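# Load cartridge into sealant gun and seat plunger

## Task

Put the cartridge into the sealant gun so its front end sits fully forward in the cup of the gun's front ring, with the nozzle poking out through that ring. The plunger rod starts pulled back; end with the plunger's disc touching the cartridge's back end. The trigger is functional. The loaded gun must be left resting on the table, not leaning on any other object. Then state that you are finished.

## Robot and tools

Robot: two Franka FR3 arms, left_arm and right_arm. Each carries a Robotiq 2F-140 gripper whose fingers can fold at a hinge. A grip in the fingertip quarter of each pad squeezes normally. Nearer the palm, the fingers may wrap and draw the part inward, so a thin part may be held loosely. Fingers pushed tip-first into a surface fold easily unless fully shut. Calibrated bases: left_arm at (-0.009, +0.414, 0) m, right_arm at (+0.002, -0.376, 0) m, both facing almost straight along +x.

Frame: the scene frame. Origin at table-top height, halfway between the nominal bases. +z up, +x out over the table, left_arm on the +y side (image left/right does not follow these names). Reported end_effector_position (m) and end_effector_quat_wxyz use this frame. The position is the centre of the closed pads. The gripper's fingers point along its own +z and close along its own y; pads are 66 mm long.

execute_actions(actions, cameras): actions is a list of actions. Each action is a table of up to 15 rows, one row per 1/30 s step; a short table repeats its final row to step 15. Every row has 20 numbers in [-1, 1], always for both arms: left dx, dy, dz, rx, ry, rz, gripper position, force_limit, speed, activate, then those ten for the right. dx..rz are an offset, not a pose: they measure from that arm's Hand target as it stood when the action began (each row from that same start), along scene axes. 1.0 = 0.6 m or 180 degrees; rx, ry, rz form one rotation vector, turning about the Hand target position. Repeating an offset moves further. Six zeros = no new request for that arm. Gripper position: +1 fully open (140 mm), about -0.8 pads touch, -1 closes until blocked. force_limit (-1 soft, about 14 N, up to +1 about 58 N on narrow parts) and speed (-1 about 30 mm/s, +1 about 250 mm/s) both start at +1; faster closes grip harder. Always resend the gripper numbers you want kept. activate stays 0; send 1 only if fault reads 7 or 13, with nothing touching the fingers' outside. cameras: list of names, ["all"], or []; an empty actions list returns images and state.

move(target, speed, blend, stop_force, zero, blocking, cameras): straight-line path(s). target is one 20-number row or a list of up to 15 rows; every row's pose numbers are offsets from the Hand targets at the move's start (not from the previous row), same layout and scale as above. speed: m/s, 0.002 to 2, default 0.25, one value or one per target. blend: corner rounding in m for lists, 0 = stop at each. stop_force: 20 to 40 N, ends an arm's path when it feels that much push along its travel; aim a few cm beyond the contact and go slowly; unreliable while the gripper rotates; omit it when backing off a contact. zero: only with stop_force, true resets the force baseline. blocking=false returns early (not with stop_force). Paths neither avoid obstacles nor each other, and the whole move is capped at 10 s. The result adds a "move:" line: done, off_target, moving, held or fault, plus limits=paced (pose clipped) or limits=held (steps withheld).

wait(seconds 0 to 3600): lets time pass, no new commands. stop(): brakes a running move. zoom_image(camera, region [x0, y0, x1, y1] pixels, max 504 by 504) for cam_high, cam_low, cam_left_wrist, cam_right_wrist (all 896x504). set_collision_behavior(contact_force_n 20, 40 or 85). clear_fault(arm) clears a reported torque or force fault. read_manual(section) gives licence text only. finished_scene(scene) ends the current scene by its number, irreversibly.

Control details: each step the commanded pose is clipped to within 70 mm and 16 degrees of the measured one. Hand target is the last commanded pose after clipping; the gripper often rests a little short of it, and a new call re-requests it. To stop pressing on something, command the target back past the gripper. Large wrist turns can swing the elbow.

Results: object_status 0 moving, 1 blocked while opening, 2 blocked while closing (a grip), 3 reached the requested position or pads met. Check for 2 after closing. To grip harder, raise force_limit and nudge position (e.g. -1 to -0.98). position_measured is in counts: 3 open, about 139 = 60 mm, 230 pads meet. fault 0 normal. Joint torques, External joint torques and Flange force (gripper axes) are noisy force estimates; "no reading" means none. MOTOR HOT warns of an upcoming over-temperature stop of 30 to 60 s.

Avoid: dropping or releasing moving parts, slamming, hard pushes, anything leaving the table. Contact force limit 85 N; wrist joints fault at 11 N m, others at 85 N m. Joint range overruns and overspeed also fault an arm; call clear_fault after. Never let the grippers, wrist cameras or arms touch each other, and never close one gripper on the other's fingers. Heavy loads, stretched arms and pushing at unreachable poses heat motors. Loose objects may occasionally be nudged. Faster, smoother runs with less effort are better.

Each tool is called in YAML: its name, and indented under it one key for each argument.

## Session

execute_actions:
  actions: []

Scene clock: 0.00 s.
left_arm: end_effector_position=(+0.1431, -0.0711, +0.0932) position_measured=3 object_status=3 fault=0 end_effector_quat_wxyz=(+0.080, -0.281, +0.956, -0.025) | right_arm: end_effector_position=(+0.3172, -0.2677, +0.3450) position_measured=3 object_status=3 fault=0 end_effector_quat_wxyz=(+0.674, -0.717, -0.009, +0.176)
Joint positions: left_arm=[-1.374 0.042 0.005 -2.393 0.26 2.461 -0.535] | right_arm=[-0.222 0.01 -0.325 -2.368 0.91 1.071 -2.323]
Joint velocities: within noise
Joint torques (N m): no reading
External joint torques (N m): no reading
Flange force (N): no reading
Hand target: left_arm +0.1431, -0.0711, +0.0932; +0.080, -0.281, +0.956, -0.025 | right_arm +0.3172, -0.2677, +0.3450; +0.674, -0.717, -0.009, +0.176
Tool commands: left_gripper/position=+1.0 left_gripper/force_limit=+1.0 left_gripper/speed=+1.0 left_gripper/activate=+0.0 right_gripper/position=+1.0 right_gripper/force_limit=+1.0 right_gripper/speed=+1.0 right_gripper/activate=+0.0

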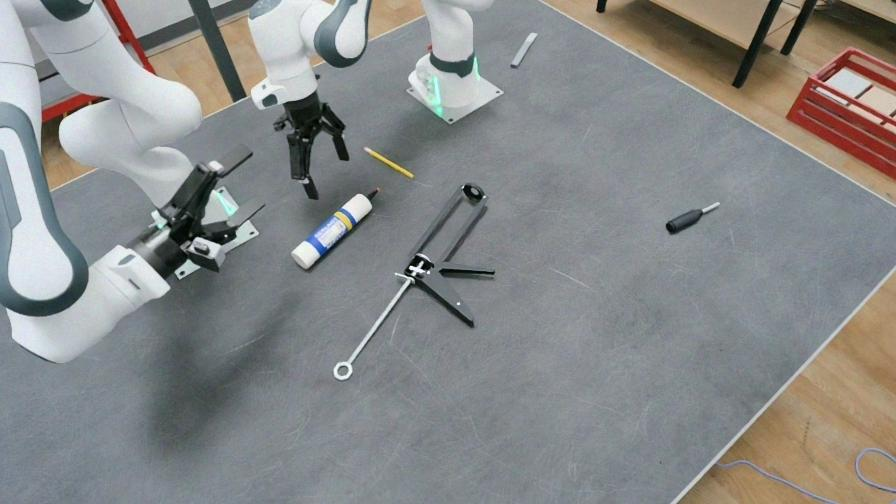

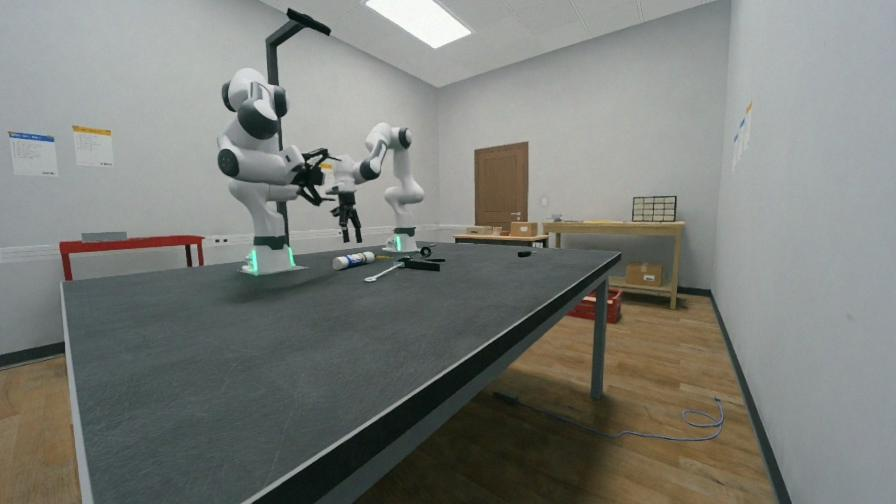

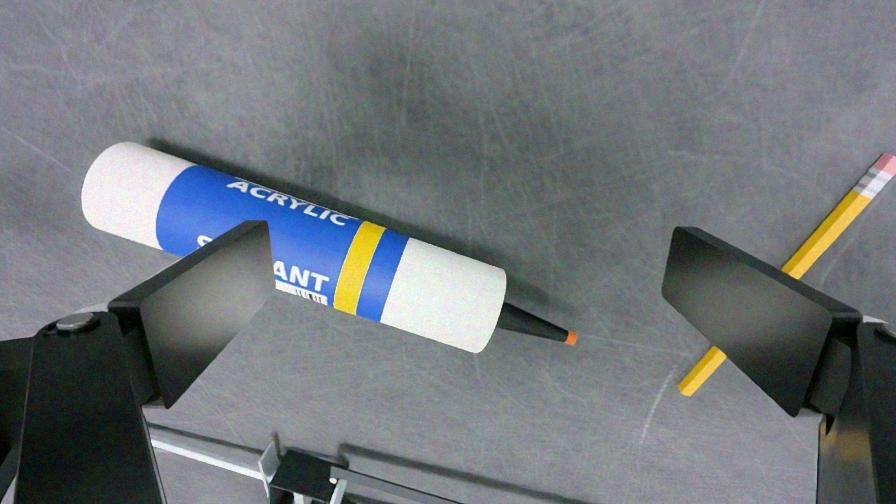

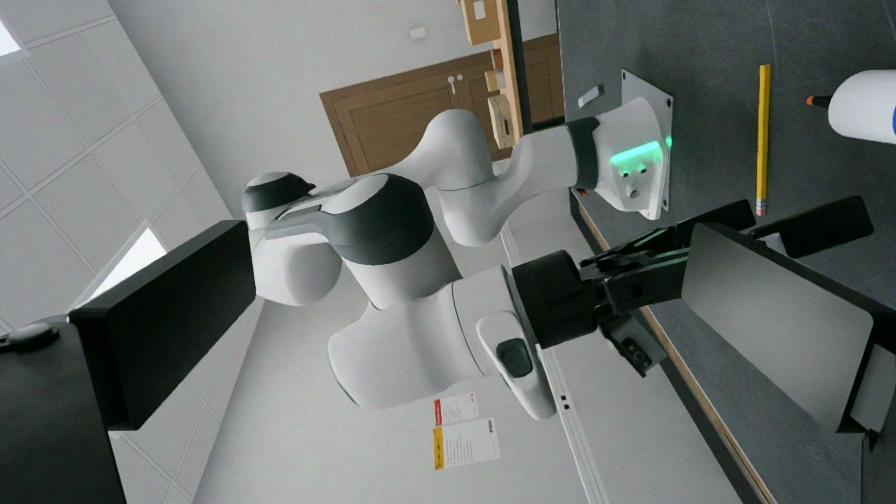

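zoom_image:
  camera: "cam_high"
  region: [280, 170, 520, 390]

zoom_image:
  camera: "cam_low"
  region: [320, 230, 460, 300]

Scaled by 2.100 from the camera's image (finer frame: 1280x720).

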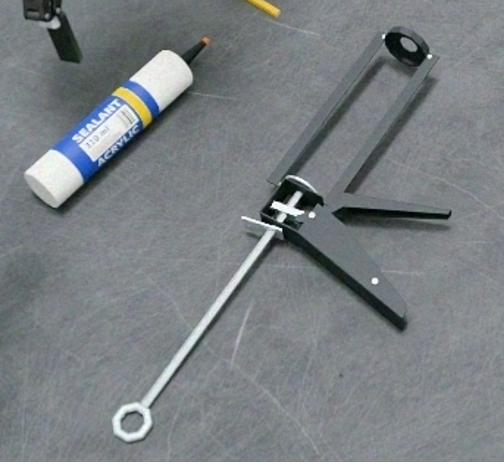

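Scaled by 3.600 from the camera's image (finer frame: 1280x720).

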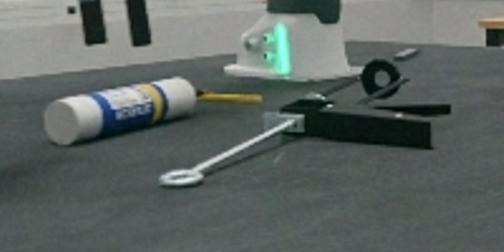

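move:
  target: [0.528,0.035,0.545,-0.033,0.047,0.397,1,1,1,0,0.305,-0.187,0.008,-0.48,0.205,-0.335,1,1,1,0]
  speed: 0.35
  cameras: ["all"]

Scene clock: 44.97 s.
left_arm: end_effector_position=(+0.4602, -0.0508, +0.4219) position_measured=3 object_status=3 fault=0 end_effector_quat_wxyz=(+0.000, +0.788, -0.616, +0.003) | right_arm: end_effector_position=(+0.5007, -0.3791, +0.3496) position_measured=3 object_status=3 fault=0 end_effector_quat_wxyz=(-0.002, +0.793, -0.610, +0.001)
Joint positions: left_arm=[-1.016 0.459 0.323 -0.926 -0.143 1.372 -0.963] | right_arm=[-0.893 -0.295 0.763 -1.959 0.209 1.743 -0.436]
Joint velocities: left_arm=[within noise] | right_arm=[0.001 0 0.001 0.001 0 0 0.007]
Joint torques (N m): left_arm=[0.28 -44.92 4.05 22.34 0.26 2.43 -0.23] | right_arm=[-0.61 -12.86 -6.75 25.63 0.78 2.26 0.06]
External joint torques (N m): left_arm=[0.34 -0.94 0.37 -0.06 -0.53 -0.25 -0.23] | right_arm=[-0.65 0.01 -0.08 1.23 0.01 -0.37 0.06]
Flange force (N): left_arm=[0.0 0.0 0.0] | right_arm=[1.5 -4.0 -4.3]
Hand target: left_arm +0.4599, -0.0501, +0.4202; +0.000, +0.790, -0.613, +0.000 | right_arm +0.5002, -0.3799, +0.3498; -0.001, +0.790, -0.612, +0.001
Off the commanded pose: left_arm 0.002 m, 0 deg | right_arm 0.001 m, 0 deg.
move: done

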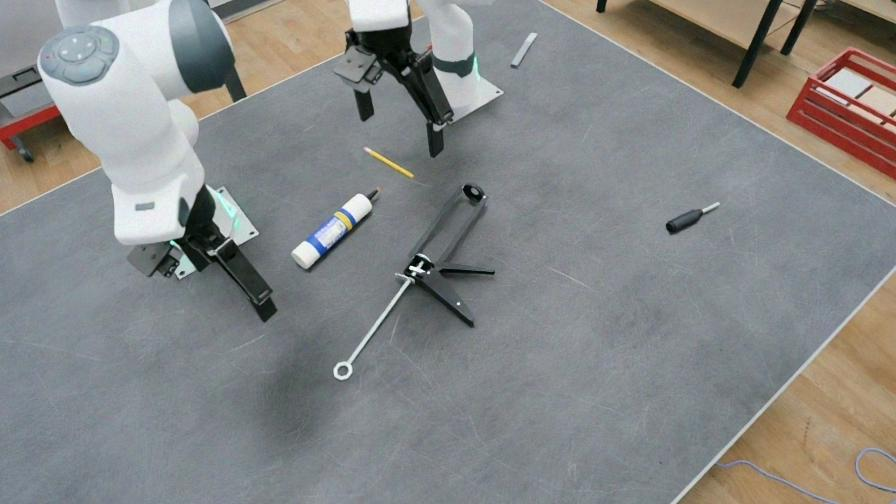

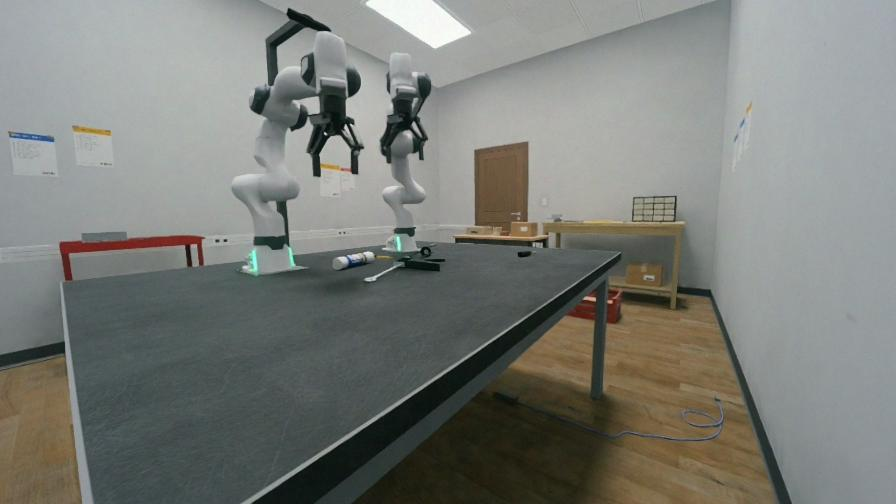

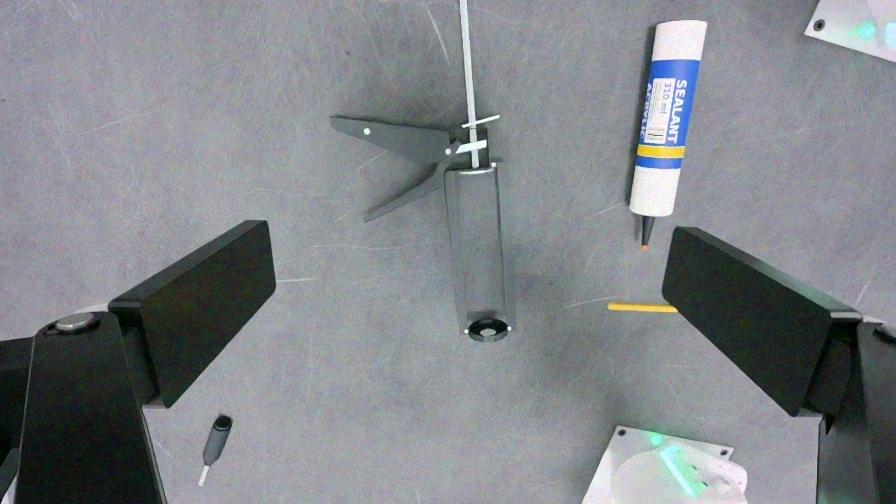

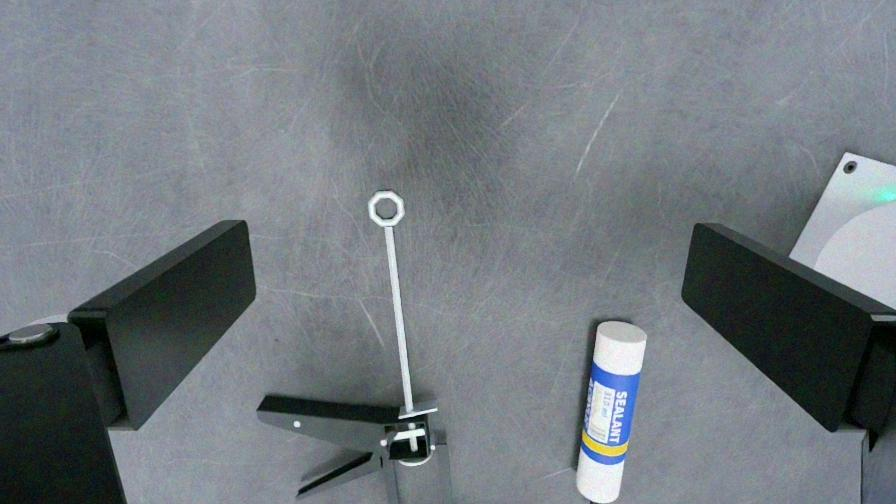

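zoom_image:
  camera: "cam_left_wrist"
  region: [380, 80, 600, 360]

Scaled by 1.800 from the camera's image (finer frame: 1280x720).

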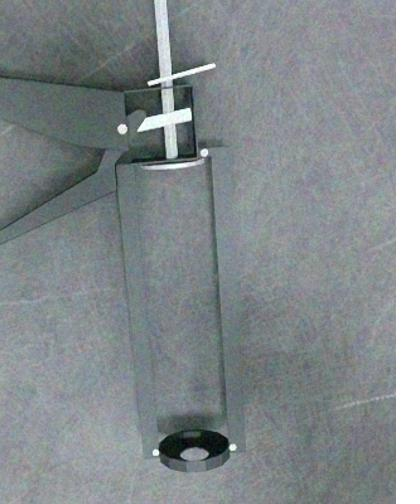

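move:
  target: [-0.1,0.03,-0.35,0,0,0.033,1,1,1,0,0,0,0,0,0,0,1,1,1,0]
  cameras: ["cam_left_wrist"]

zoom_image:
  camera: "cam_left_wrist"
  region: [300, 0, 700, 225]

zoom_image:
  camera: "cam_left_wrist"
  region: [350, 250, 600, 450]

Scene clock: 73.43 s.
left_arm: end_effector_position=(+0.3991, -0.0317, +0.2095) position_measured=3 object_status=3 fault=0 end_effector_quat_wxyz=(+0.001, +0.819, -0.573, -0.002) | right_arm: end_effector_position=(+0.5007, -0.3791, +0.3496) position_measured=3 object_status=3 fault=0 end_effector_quat_wxyz=(-0.002, +0.792, -0.610, +0.001)
Joint positions: left_arm=[-1.176 0.189 0.334 -1.863 -0.072 2.037 -1.13] | right_arm=[-0.893 -0.295 0.764 -1.959 0.209 1.743 -0.434]
Joint velocities: left_arm=[0 -0.002 0.001 0.001 -0.001 0.002 -0.004] | right_arm=[within noise]
Joint torques (N m): left_arm=[-0.85 -39.19 2.69 23.67 0.93 2.82 -0.15] | right_arm=[-0.61 -12.87 -6.71 25.62 0.77 2.25 0.11]
External joint torques (N m): left_arm=[-1.03 -2.55 0.32 -0.79 0.18 0.17 -0.15] | right_arm=[-0.63 0.03 -0.02 1.21 0 -0.38 0.11]
Flange force (N): left_arm=[-10.9 5.9 -0.7] | right_arm=[1.4 -4.2 -4.2]
Hand target: left_arm +0.3999, -0.0321, +0.2102; +0.000, +0.821, -0.571, +0.000 | right_arm +0.5002, -0.3799, +0.3498; -0.001, +0.790, -0.612, +0.001
Off the commanded pose: left_arm 0.001 m, 0 deg | right_arm 0.001 m, 0 deg.
move: done

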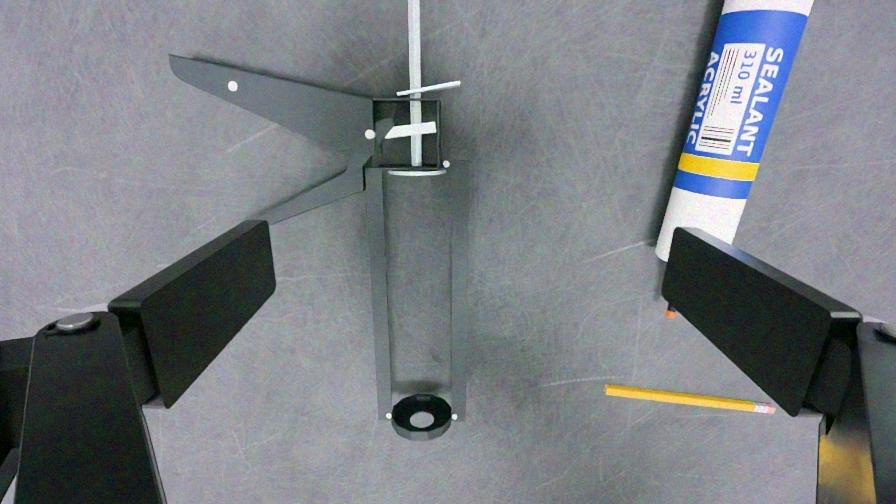

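Scaled by 1.260 from the camera's image (finer frame: 1280x720).

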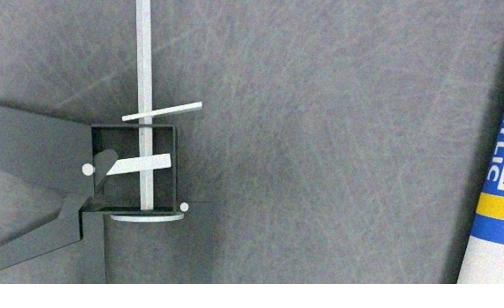

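Scaled by 2.016 from the camera's image (finer frame: 1280x720).

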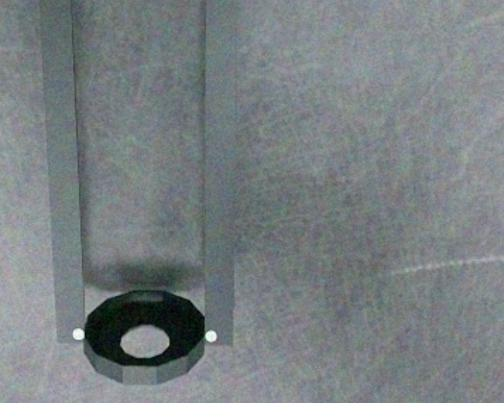

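move:
  target: [-0.288,-0.172,-0.1,0,0,-0.033,1,1,1,0,0,0,0,0,0,0,1,1,1,0]
  cameras: ["cam_left_wrist"]

Scene clock: 88.00 s.
left_arm: end_effector_position=(+0.2264, -0.1344, +0.1505) position_measured=3 object_status=3 fault=0 end_effector_quat_wxyz=(+0.001, +0.789, -0.615, -0.001) | right_arm: end_effector_position=(+0.5007, -0.3791, +0.3496) position_measured=3 object_status=3 fault=0 end_effector_quat_wxyz=(-0.002, +0.792, -0.610, +0.001)
Joint positions: left_arm=[-1.404 0.22 0.216 -1.972 -0.062 2.185 -1.37] | right_arm=[-0.893 -0.295 0.764 -1.959 0.209 1.743 -0.434]
Joint velocities: left_arm=[0 0 0 0 0 0 -0.006] | right_arm=[within noise]
Joint torques (N m): left_arm=[-0.75 -39.81 2.22 23.94 0.88 2.86 -0.16] | right_arm=[-0.6 -12.89 -6.71 25.67 0.77 2.26 0.11]
External joint torques (N m): left_arm=[-0.57 -1.93 0.64 0.33 0.18 0.21 -0.16] | right_arm=[-0.55 -0.15 0.02 1.41 0.01 -0.36 0.11]
Flange force (N): left_arm=[-4.8 1.4 -2.5] | right_arm=[1.2 -4.2 -4.6]
Hand target: left_arm +0.2271, -0.1353, +0.1502; +0.000, +0.790, -0.613, +0.000 | right_arm +0.5002, -0.3799, +0.3498; -0.001, +0.790, -0.612, +0.001
Off the commanded pose: left_arm 0.001 m, 0 deg | right_arm 0.001 m, 0 deg.
move: done

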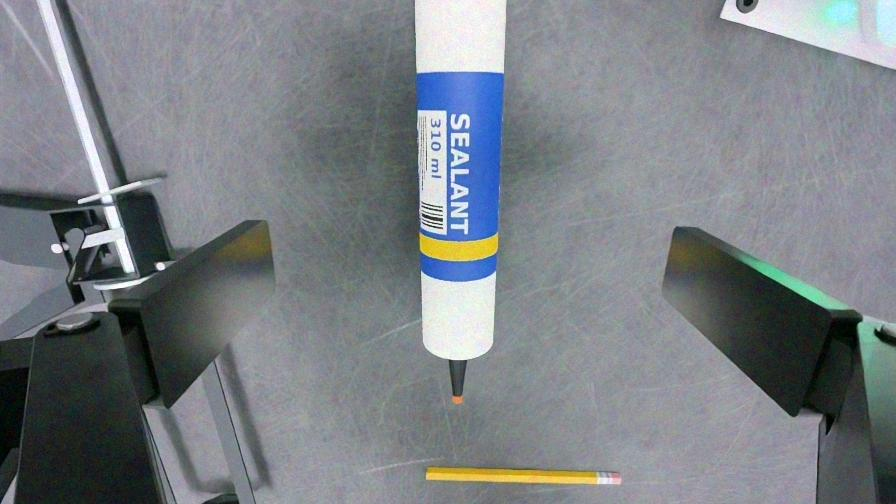

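move:
  target:
    - [0,0,-0.171,0,0,0,1,-0.4,-1,0,0,0,0,0,0,0,1,1,1,0]
    - [0,0,-0.171,0,0,0,-1,-0.4,-1,0,0,0,0,0,0,0,1,1,1,0]
  speed: 0.2
  cameras: ["cam_left_wrist"]

Scene clock: 98.63 s.
left_arm: end_effector_position=(+0.2267, -0.1344, +0.0477) position_measured=157 object_status=0 fault=0 end_effector_quat_wxyz=(-0.001, +0.791, -0.612, -0.001) | right_arm: end_effector_position=(+0.5007, -0.3791, +0.3496) position_measured=3 object_status=3 fault=0 end_effector_quat_wxyz=(-0.002, +0.792, -0.610, +0.001)
Joint positions: left_arm=[-1.385 0.379 0.191 -2.038 -0.104 2.407 -1.35] | right_arm=[-0.893 -0.295 0.764 -1.959 0.209 1.743 -0.434]
Joint torques (N m): left_arm=[0.2 -42.34 2.23 21.53 0.37 2.93 0.16] | right_arm=[-0.6 -12.8 -6.72 25.64 0.77 2.25 0.09]
External joint torques (N m): left_arm=[0.19 -1.54 -0.47 0.18 -0.21 0.27 0.16] | right_arm=[-0.6 0.14 0 1.19 0 -0.39 0.09]
Flange force (N): left_arm=[-3.3 0.2 -1.9] | right_arm=[1.5 -4.6 -4.2]
Hand target: left_arm +0.2271, -0.1353, +0.0476; +0.000, +0.790, -0.613, +0.000 | right_arm +0.5002, -0.3799, +0.3498; -0.001, +0.790, -0.612, +0.001
Off the commanded pose: left_arm 0.001 m, 0 deg | right_arm 0.001 m, 0 deg.
move: done

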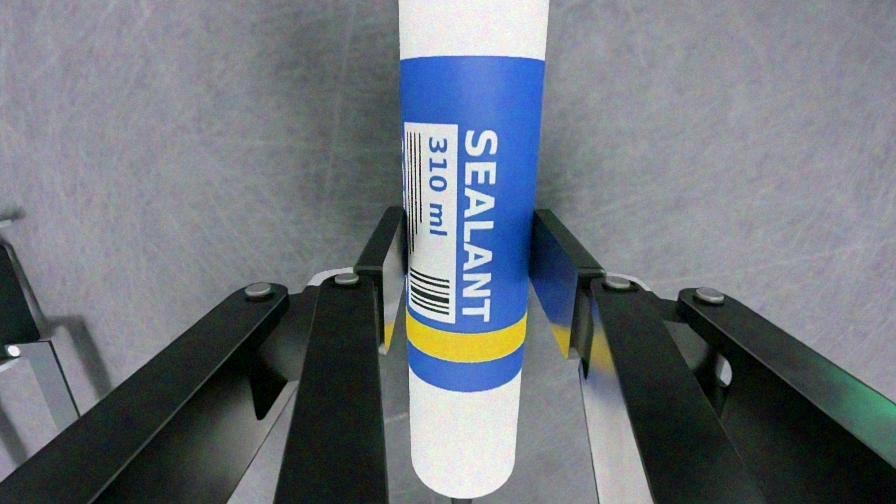

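move:
  target:
    - [0,0,0.16,0,0,0,-1,-0.4,-1,0,0,0,0,0,0,0,1,1,1,0]
    - [0.317,0.245,0.16,0,0,0.034,-1,-0.4,-1,0,0,0,0,0,0,0,1,1,1,0]
  blend: 0.03
  cameras: ["cam_left_wrist","cam_high","cam_right_wrist"]

Scene clock: 107.10 s.
left_arm: end_effector_position=(+0.4153, +0.0140, +0.1397) position_measured=157 object_status=2 fault=0 end_effector_quat_wxyz=(-0.002, +0.823, -0.568, -0.003) | right_arm: end_effector_position=(+0.5007, -0.3791, +0.3496) position_measured=3 object_status=3 fault=0 end_effector_quat_wxyz=(-0.002, +0.792, -0.610, +0.001)
Joint positions: left_arm=[-1.117 0.206 0.338 -2.029 -0.082 2.216 -1.063] | right_arm=[-0.893 -0.295 0.764 -1.959 0.209 1.743 -0.434]
Joint velocities: left_arm=[0 0 0.001 0 0 0 0.006] | right_arm=[within noise]
Joint torques (N m): left_arm=[0.31 -40.43 2.23 26.16 0.13 2.88 0.11] | right_arm=[-0.59 -12.84 -6.72 25.65 0.77 2.26 0.12]
External joint torques (N m): left_arm=[0.17 -4.46 -0.31 2.85 -0.53 0.23 0.11] | right_arm=[-0.55 -0.04 0.01 1.37 0.01 -0.36 0.12]
Flange force (N): left_arm=[-1.3 0.5 -7.9] | right_arm=[1.3 -4.5 -4.5]
Hand target: left_arm +0.4173, +0.0117, +0.1436; +0.000, +0.822, -0.570, +0.000 | right_arm +0.5002, -0.3799, +0.3498; -0.001, +0.790, -0.612, +0.001
Off the commanded pose: left_arm 0.005 m, 1 deg | right_arm 0.001 m, 0 deg.
move: off_target (left_arm)
Images, in order (width x height): cam_high 896x504, cam_left_wrist 896x504, cam_right_wrist 896x504.

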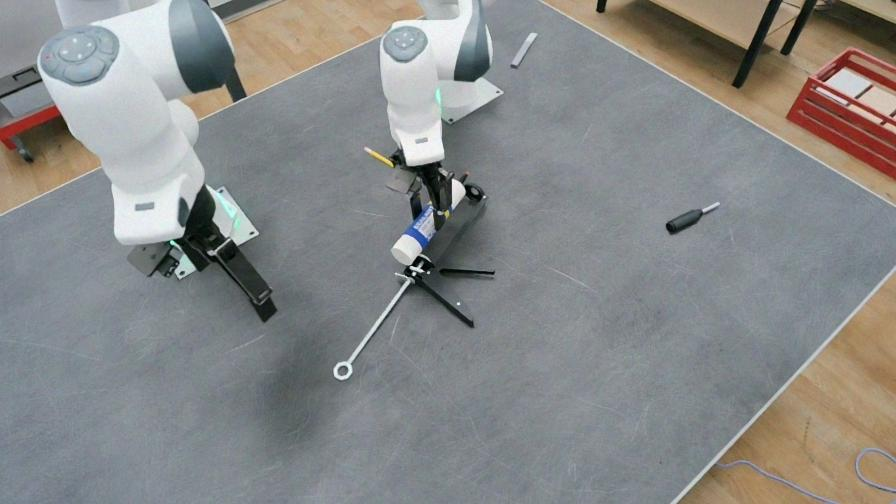

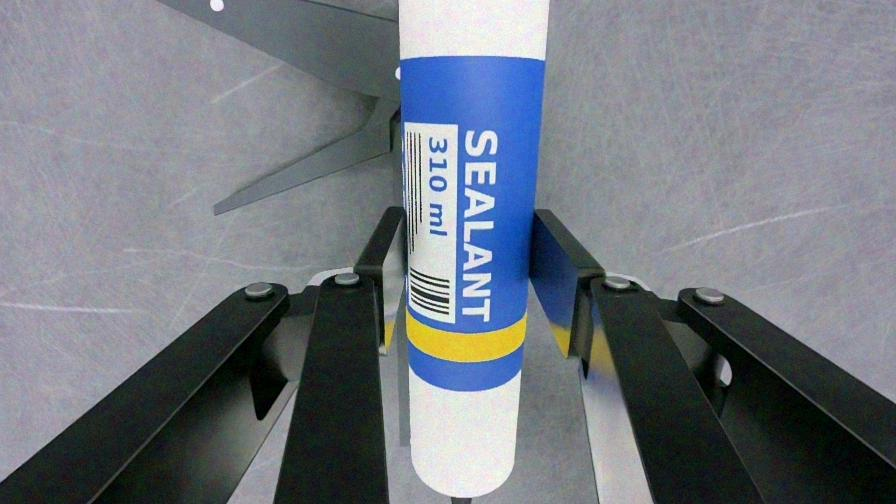

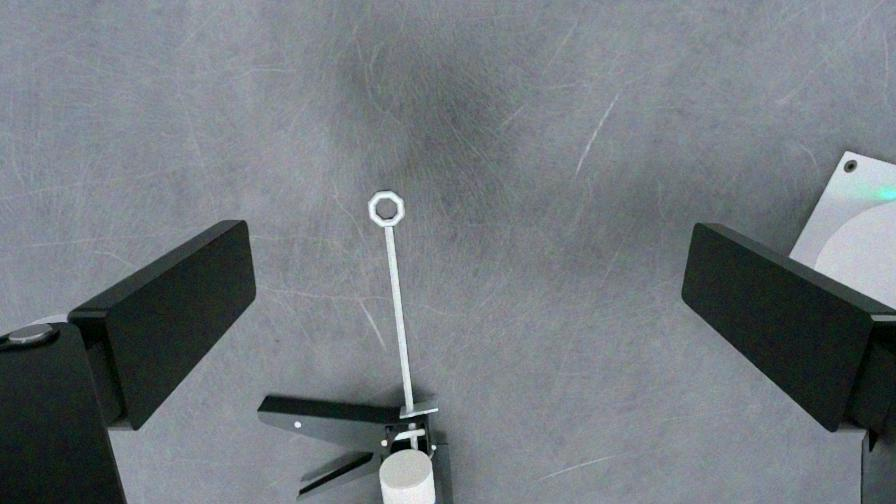

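move:
  target: [-0.011,0.029,-0.047,-0.104,-0.039,0,-1,-0.4,-1,0,-0.067,0.18,0,0,0,0.034,1,1,1,0]
  cameras: ["cam_left_wrist","cam_high","cam_right_wrist"]

zoom_image:
  camera: "cam_high"
  region: [370, 160, 520, 300]

Scene clock: 135.03 s.
left_arm: end_effector_position=(+0.4057, +0.0314, +0.1105) position_measured=157 object_status=2 fault=0 end_effector_quat_wxyz=(+0.099, +0.811, -0.561, +0.135) | right_arm: end_effector_position=(+0.4610, -0.2724, +0.3503) position_measured=3 object_status=3 fault=0 end_effector_quat_wxyz=(+0.000, +0.824, -0.566, +0.003)
Joint positions: left_arm=[-1.063 0.036 0.315 -2.446 -0.462 2.736 -0.674] | right_arm=[-0.763 -0.45 0.801 -2.037 0.317 1.711 -0.416]
Joint velocities: left_arm=[-0.002 -0.001 0.002 0 0 0 0.007] | right_arm=[within noise]
Joint torques (N m): left_arm=[0.1 -32.27 0.44 23.24 0.16 4.1 0.22] | right_arm=[-0.02 -6.74 -11.37 23.84 1.01 2.27 0.1]
External joint torques (N m): left_arm=[0.03 -4.22 0 2.44 -0.65 1.08 0.21] | right_arm=[-0.04 0.12 -1.11 0.29 0.25 -0.37 0.1]
Flange force (N): left_arm=[-1.6 1.0 -5.7] | right_arm=[0.5 2.0 -2.2]
Hand target: left_arm +0.4107, +0.0291, +0.1154; +0.099, +0.809, -0.561, +0.143 | right_arm +0.4600, -0.2719, +0.3498; -0.001, +0.822, -0.569, +0.001
Off the commanded pose: left_arm 0.007 m, 1 deg | right_arm 0.001 m, 1 deg.
move: off_target (left_arm)
Images, in order (width x height): cam_high 896x504, cam_left_wrist 896x504, cam_right_wrist 896x504.

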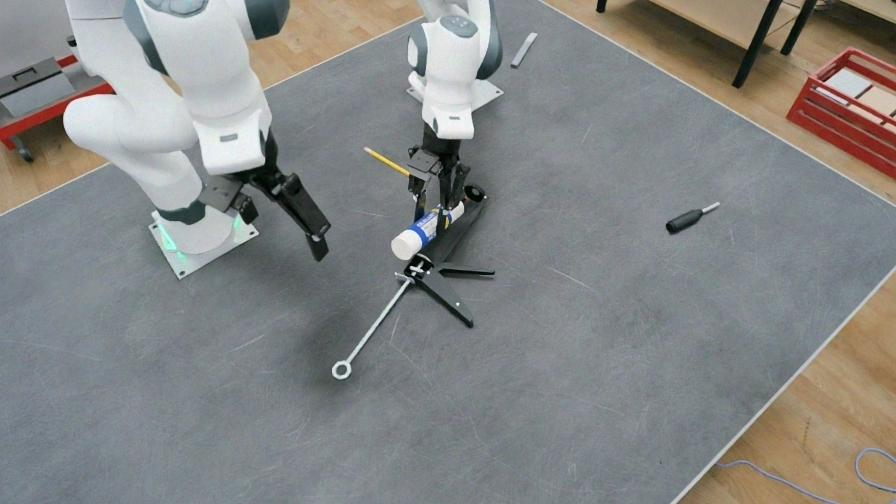

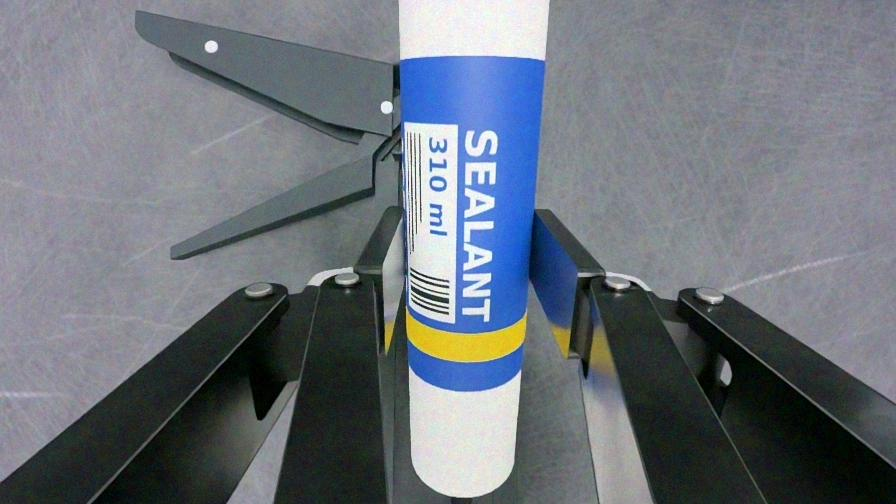

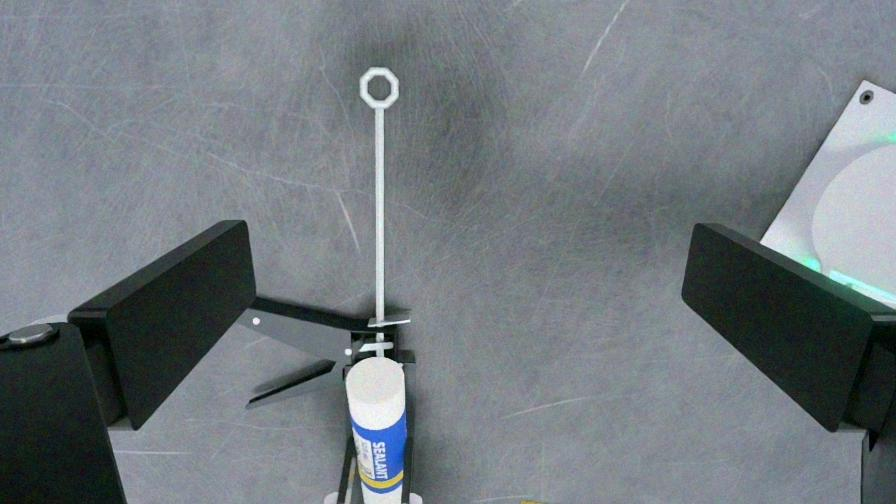

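Scaled by 3.360 from the camera's image (finer frame: 1280x720).

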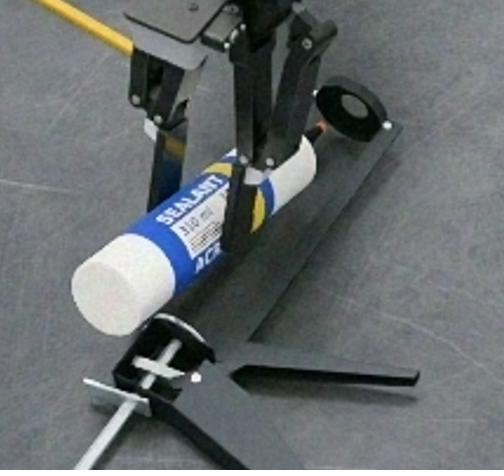

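zoom_image:
  camera: "cam_left_wrist"
  region: [300, 304, 650, 504]

zoom_image:
  camera: "cam_right_wrist"
  region: [250, 284, 500, 504]

Scaled by 1.440 from the camera's image (finer frame: 1280x720).

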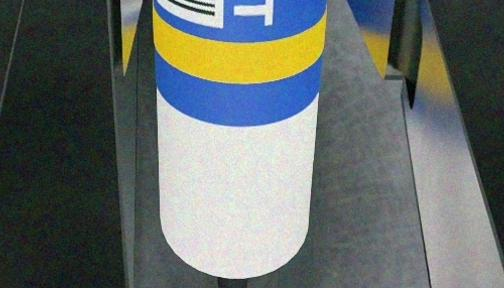

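Scaled by 2.016 from the camera's image (finer frame: 1280x720).

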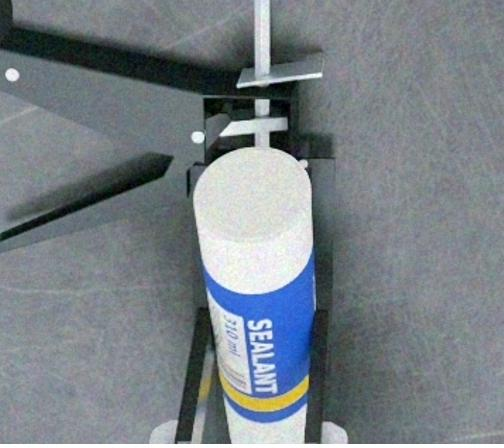

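move:
  target: [0,0.042,-0.0143,0,0,0,-1,-0.4,-1,0,0,0,0,0,0,0,1,1,1,0]
  speed: 0.1
  cameras: ["cam_left_wrist","cam_high","cam_right_wrist"]

zoom_image:
  camera: "cam_high"
  region: [390, 160, 510, 280]

zoom_image:
  camera: "cam_right_wrist"
  region: [300, 304, 500, 504]

zoom_image:
  camera: "cam_left_wrist"
  region: [350, 354, 600, 504]

Scene clock: 177.00 s.
left_arm: end_effector_position=(+0.4054, +0.0571, +0.1000) position_measured=157 object_status=2 fault=0 end_effector_quat_wxyz=(+0.099, +0.811, -0.561, +0.133) | right_arm: end_effector_position=(+0.4610, -0.2724, +0.3503) position_measured=3 object_status=3 fault=0 end_effector_quat_wxyz=(+0.000, +0.824, -0.566, +0.003)
Joint positions: left_arm=[-1.044 0.019 0.329 -2.495 -0.498 2.755 -0.601] | right_arm=[-0.763 -0.45 0.801 -2.037 0.317 1.711 -0.416]
Joint velocities: left_arm=[0 0 0.001 0 -0.001 0 0.005] | right_arm=[within noise]
Joint torques (N m): left_arm=[-0.23 -32.6 0.33 22.46 0.17 4.02 0.18] | right_arm=[0.01 -6.71 -11.36 23.89 1 2.26 0.09]
External joint torques (N m): left_arm=[-0.29 -5.77 0.07 2.16 -0.64 1.05 0.17] | right_arm=[0.12 0.11 -0.97 0.38 0.25 -0.37 0.09]
Flange force (N): left_arm=[-4.1 4.4 -10.9] | right_arm=[0.3 1.7 -2.3]
Hand target: left_arm +0.4107, +0.0543, +0.1069; +0.099, +0.809, -0.561, +0.143 | right_arm +0.4600, -0.2719, +0.3498; -0.001, +0.822, -0.569, +0.001
Off the commanded pose: left_arm 0.009 m, 1 deg | right_arm 0.001 m, 1 deg.
move: off_target (left_arm)
Images, in order (width x height): cam_high 896x504, cam_left_wrist 896x504, cam_right_wrist 896x504.

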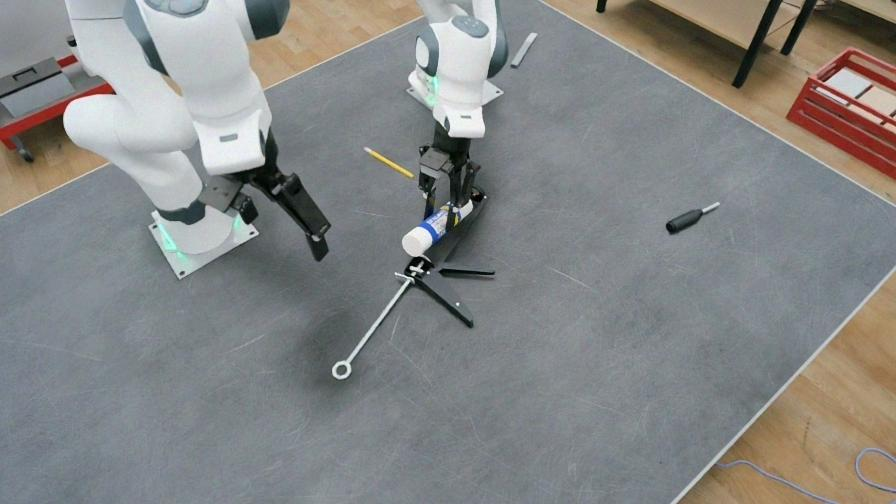

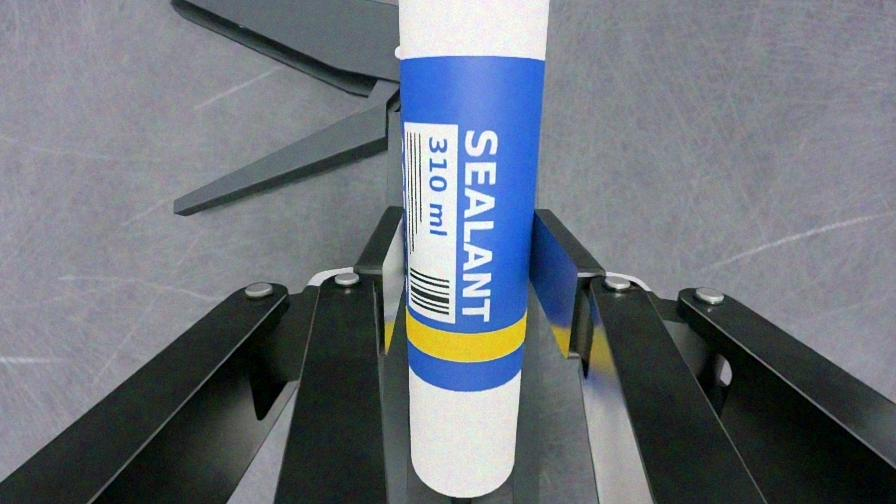

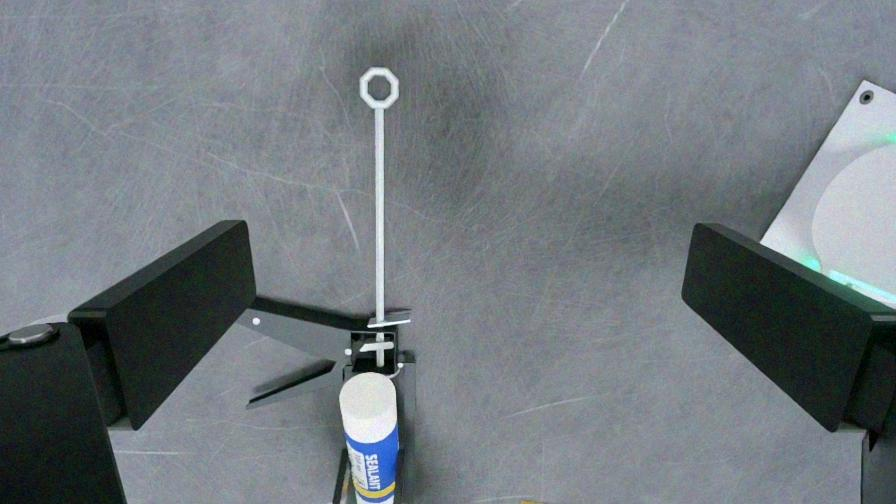

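Scaled by 4.200 from the camera's image (finer frame: 1280x720).

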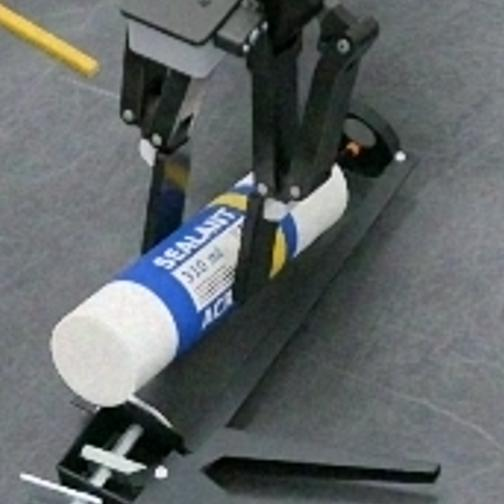

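Scaled by 2.520 from the camera's image (finer frame: 1280x720).

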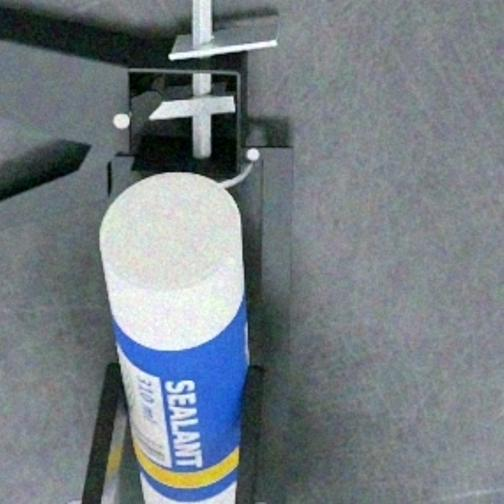

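Scaled by 2.016 from the camera's image (finer frame: 1280x720).

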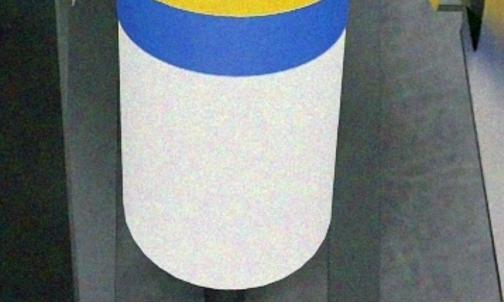

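move:
  target: [-0.0155,0.0414,-0.0115,0,0,0,-1,-0.4,-1,0,0,0,0,0,0,0,1,1,1,0]
  speed: 0.08
  cameras: ["cam_left_wrist","cam_high","cam_right_wrist"]

zoom_image:
  camera: "cam_high"
  region: [390, 160, 510, 280]

zoom_image:
  camera: "cam_right_wrist"
  region: [300, 304, 500, 504]

Scene clock: 185.73 s.
left_arm: end_effector_position=(+0.3961, +0.0812, +0.0938) position_measured=157 object_status=2 fault=0 end_effector_quat_wxyz=(+0.099, +0.811, -0.561, +0.134) | right_arm: end_effector_position=(+0.4610, -0.2724, +0.3503) position_measured=3 object_status=3 fault=0 end_effector_quat_wxyz=(+0.000, +0.824, -0.566, +0.003)
Joint positions: left_arm=[-1.034 -0.025 0.344 -2.565 -0.515 2.781 -0.553] | right_arm=[-0.763 -0.45 0.801 -2.037 0.317 1.711 -0.416]
Joint velocities: left_arm=[0.001 0 -0.002 -0.002 0 0 0.004] | right_arm=[within noise]
Joint torques (N m): left_arm=[0 -30.13 0.52 21.68 0.23 3.88 0.26] | right_arm=[0.01 -6.71 -11.41 23.86 0.99 2.25 0.06]
External joint torques (N m): left_arm=[0.06 -5.34 0.84 1.85 -0.6 0.96 0.25] | right_arm=[0.08 0.17 -1.06 0.3 0.24 -0.38 0.06]
Flange force (N): left_arm=[-4.8 3.3 -10.6] | right_arm=[0.4 1.9 -2.2]
Hand target: left_arm +0.4014, +0.0791, +0.1000; +0.099, +0.809, -0.561, +0.143 | right_arm +0.4600, -0.2719, +0.3498; -0.001, +0.822, -0.569, +0.001
Off the commanded pose: left_arm 0.008 m, 1 deg | right_arm 0.001 m, 1 deg.
move: off_target (left_arm)
Images, in order (width x height): cam_high 896x504, cam_left_wrist 896x504, cam_right_wrist 896x504.

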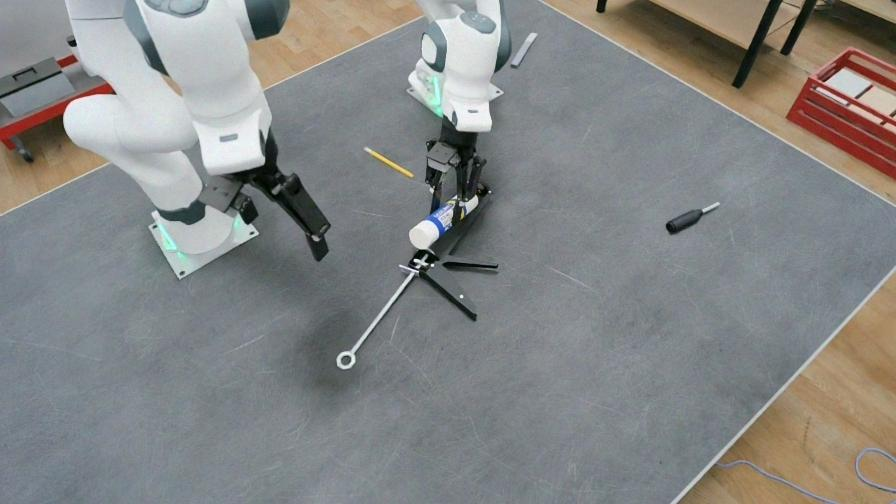

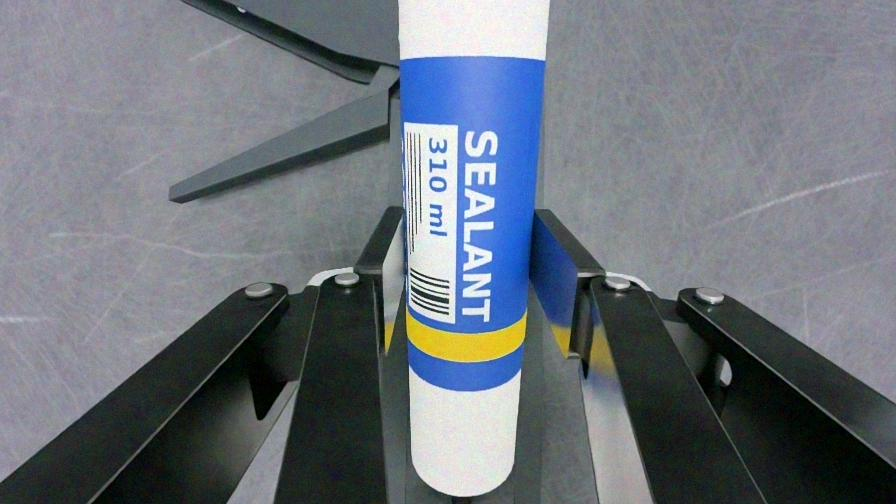

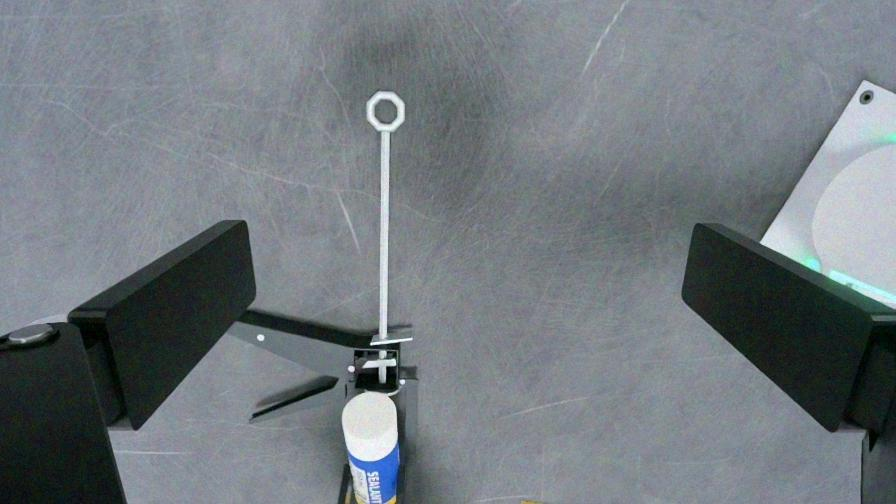

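Scaled by 4.200 from the camera's image (finer frame: 1280x720).

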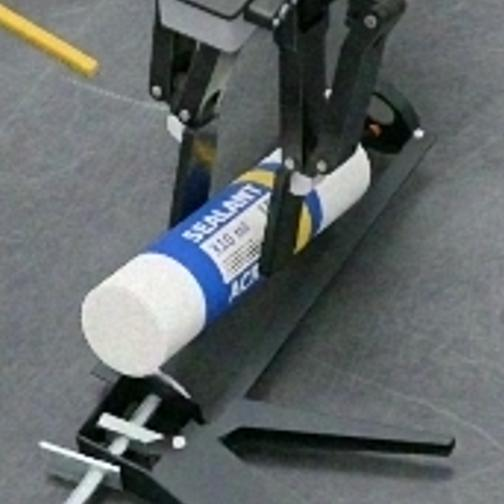

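Scaled by 2.520 from the camera's image (finer frame: 1280x720).

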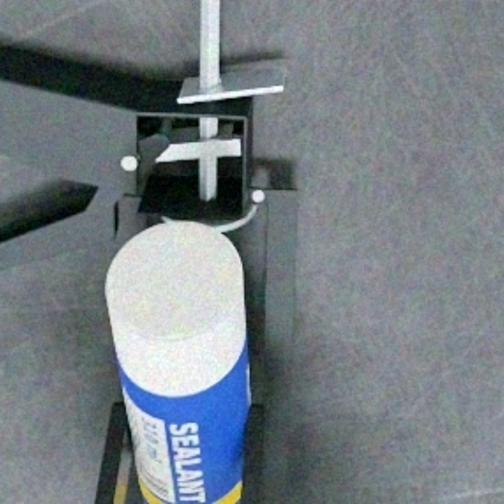

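zoom_image:
  camera: "cam_high"
  region: [465, 170, 500, 205]

Scaled by 14.400 from the camera's image (finer frame: 1280x720).

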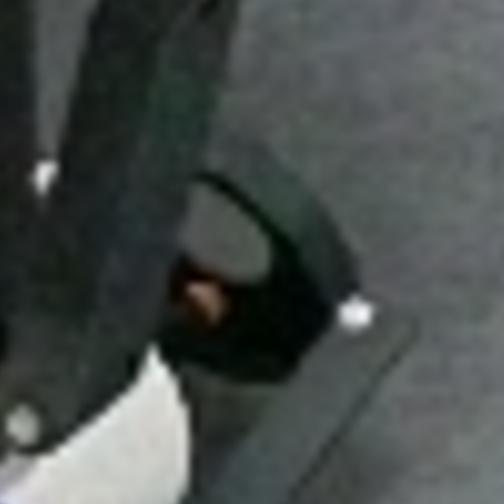

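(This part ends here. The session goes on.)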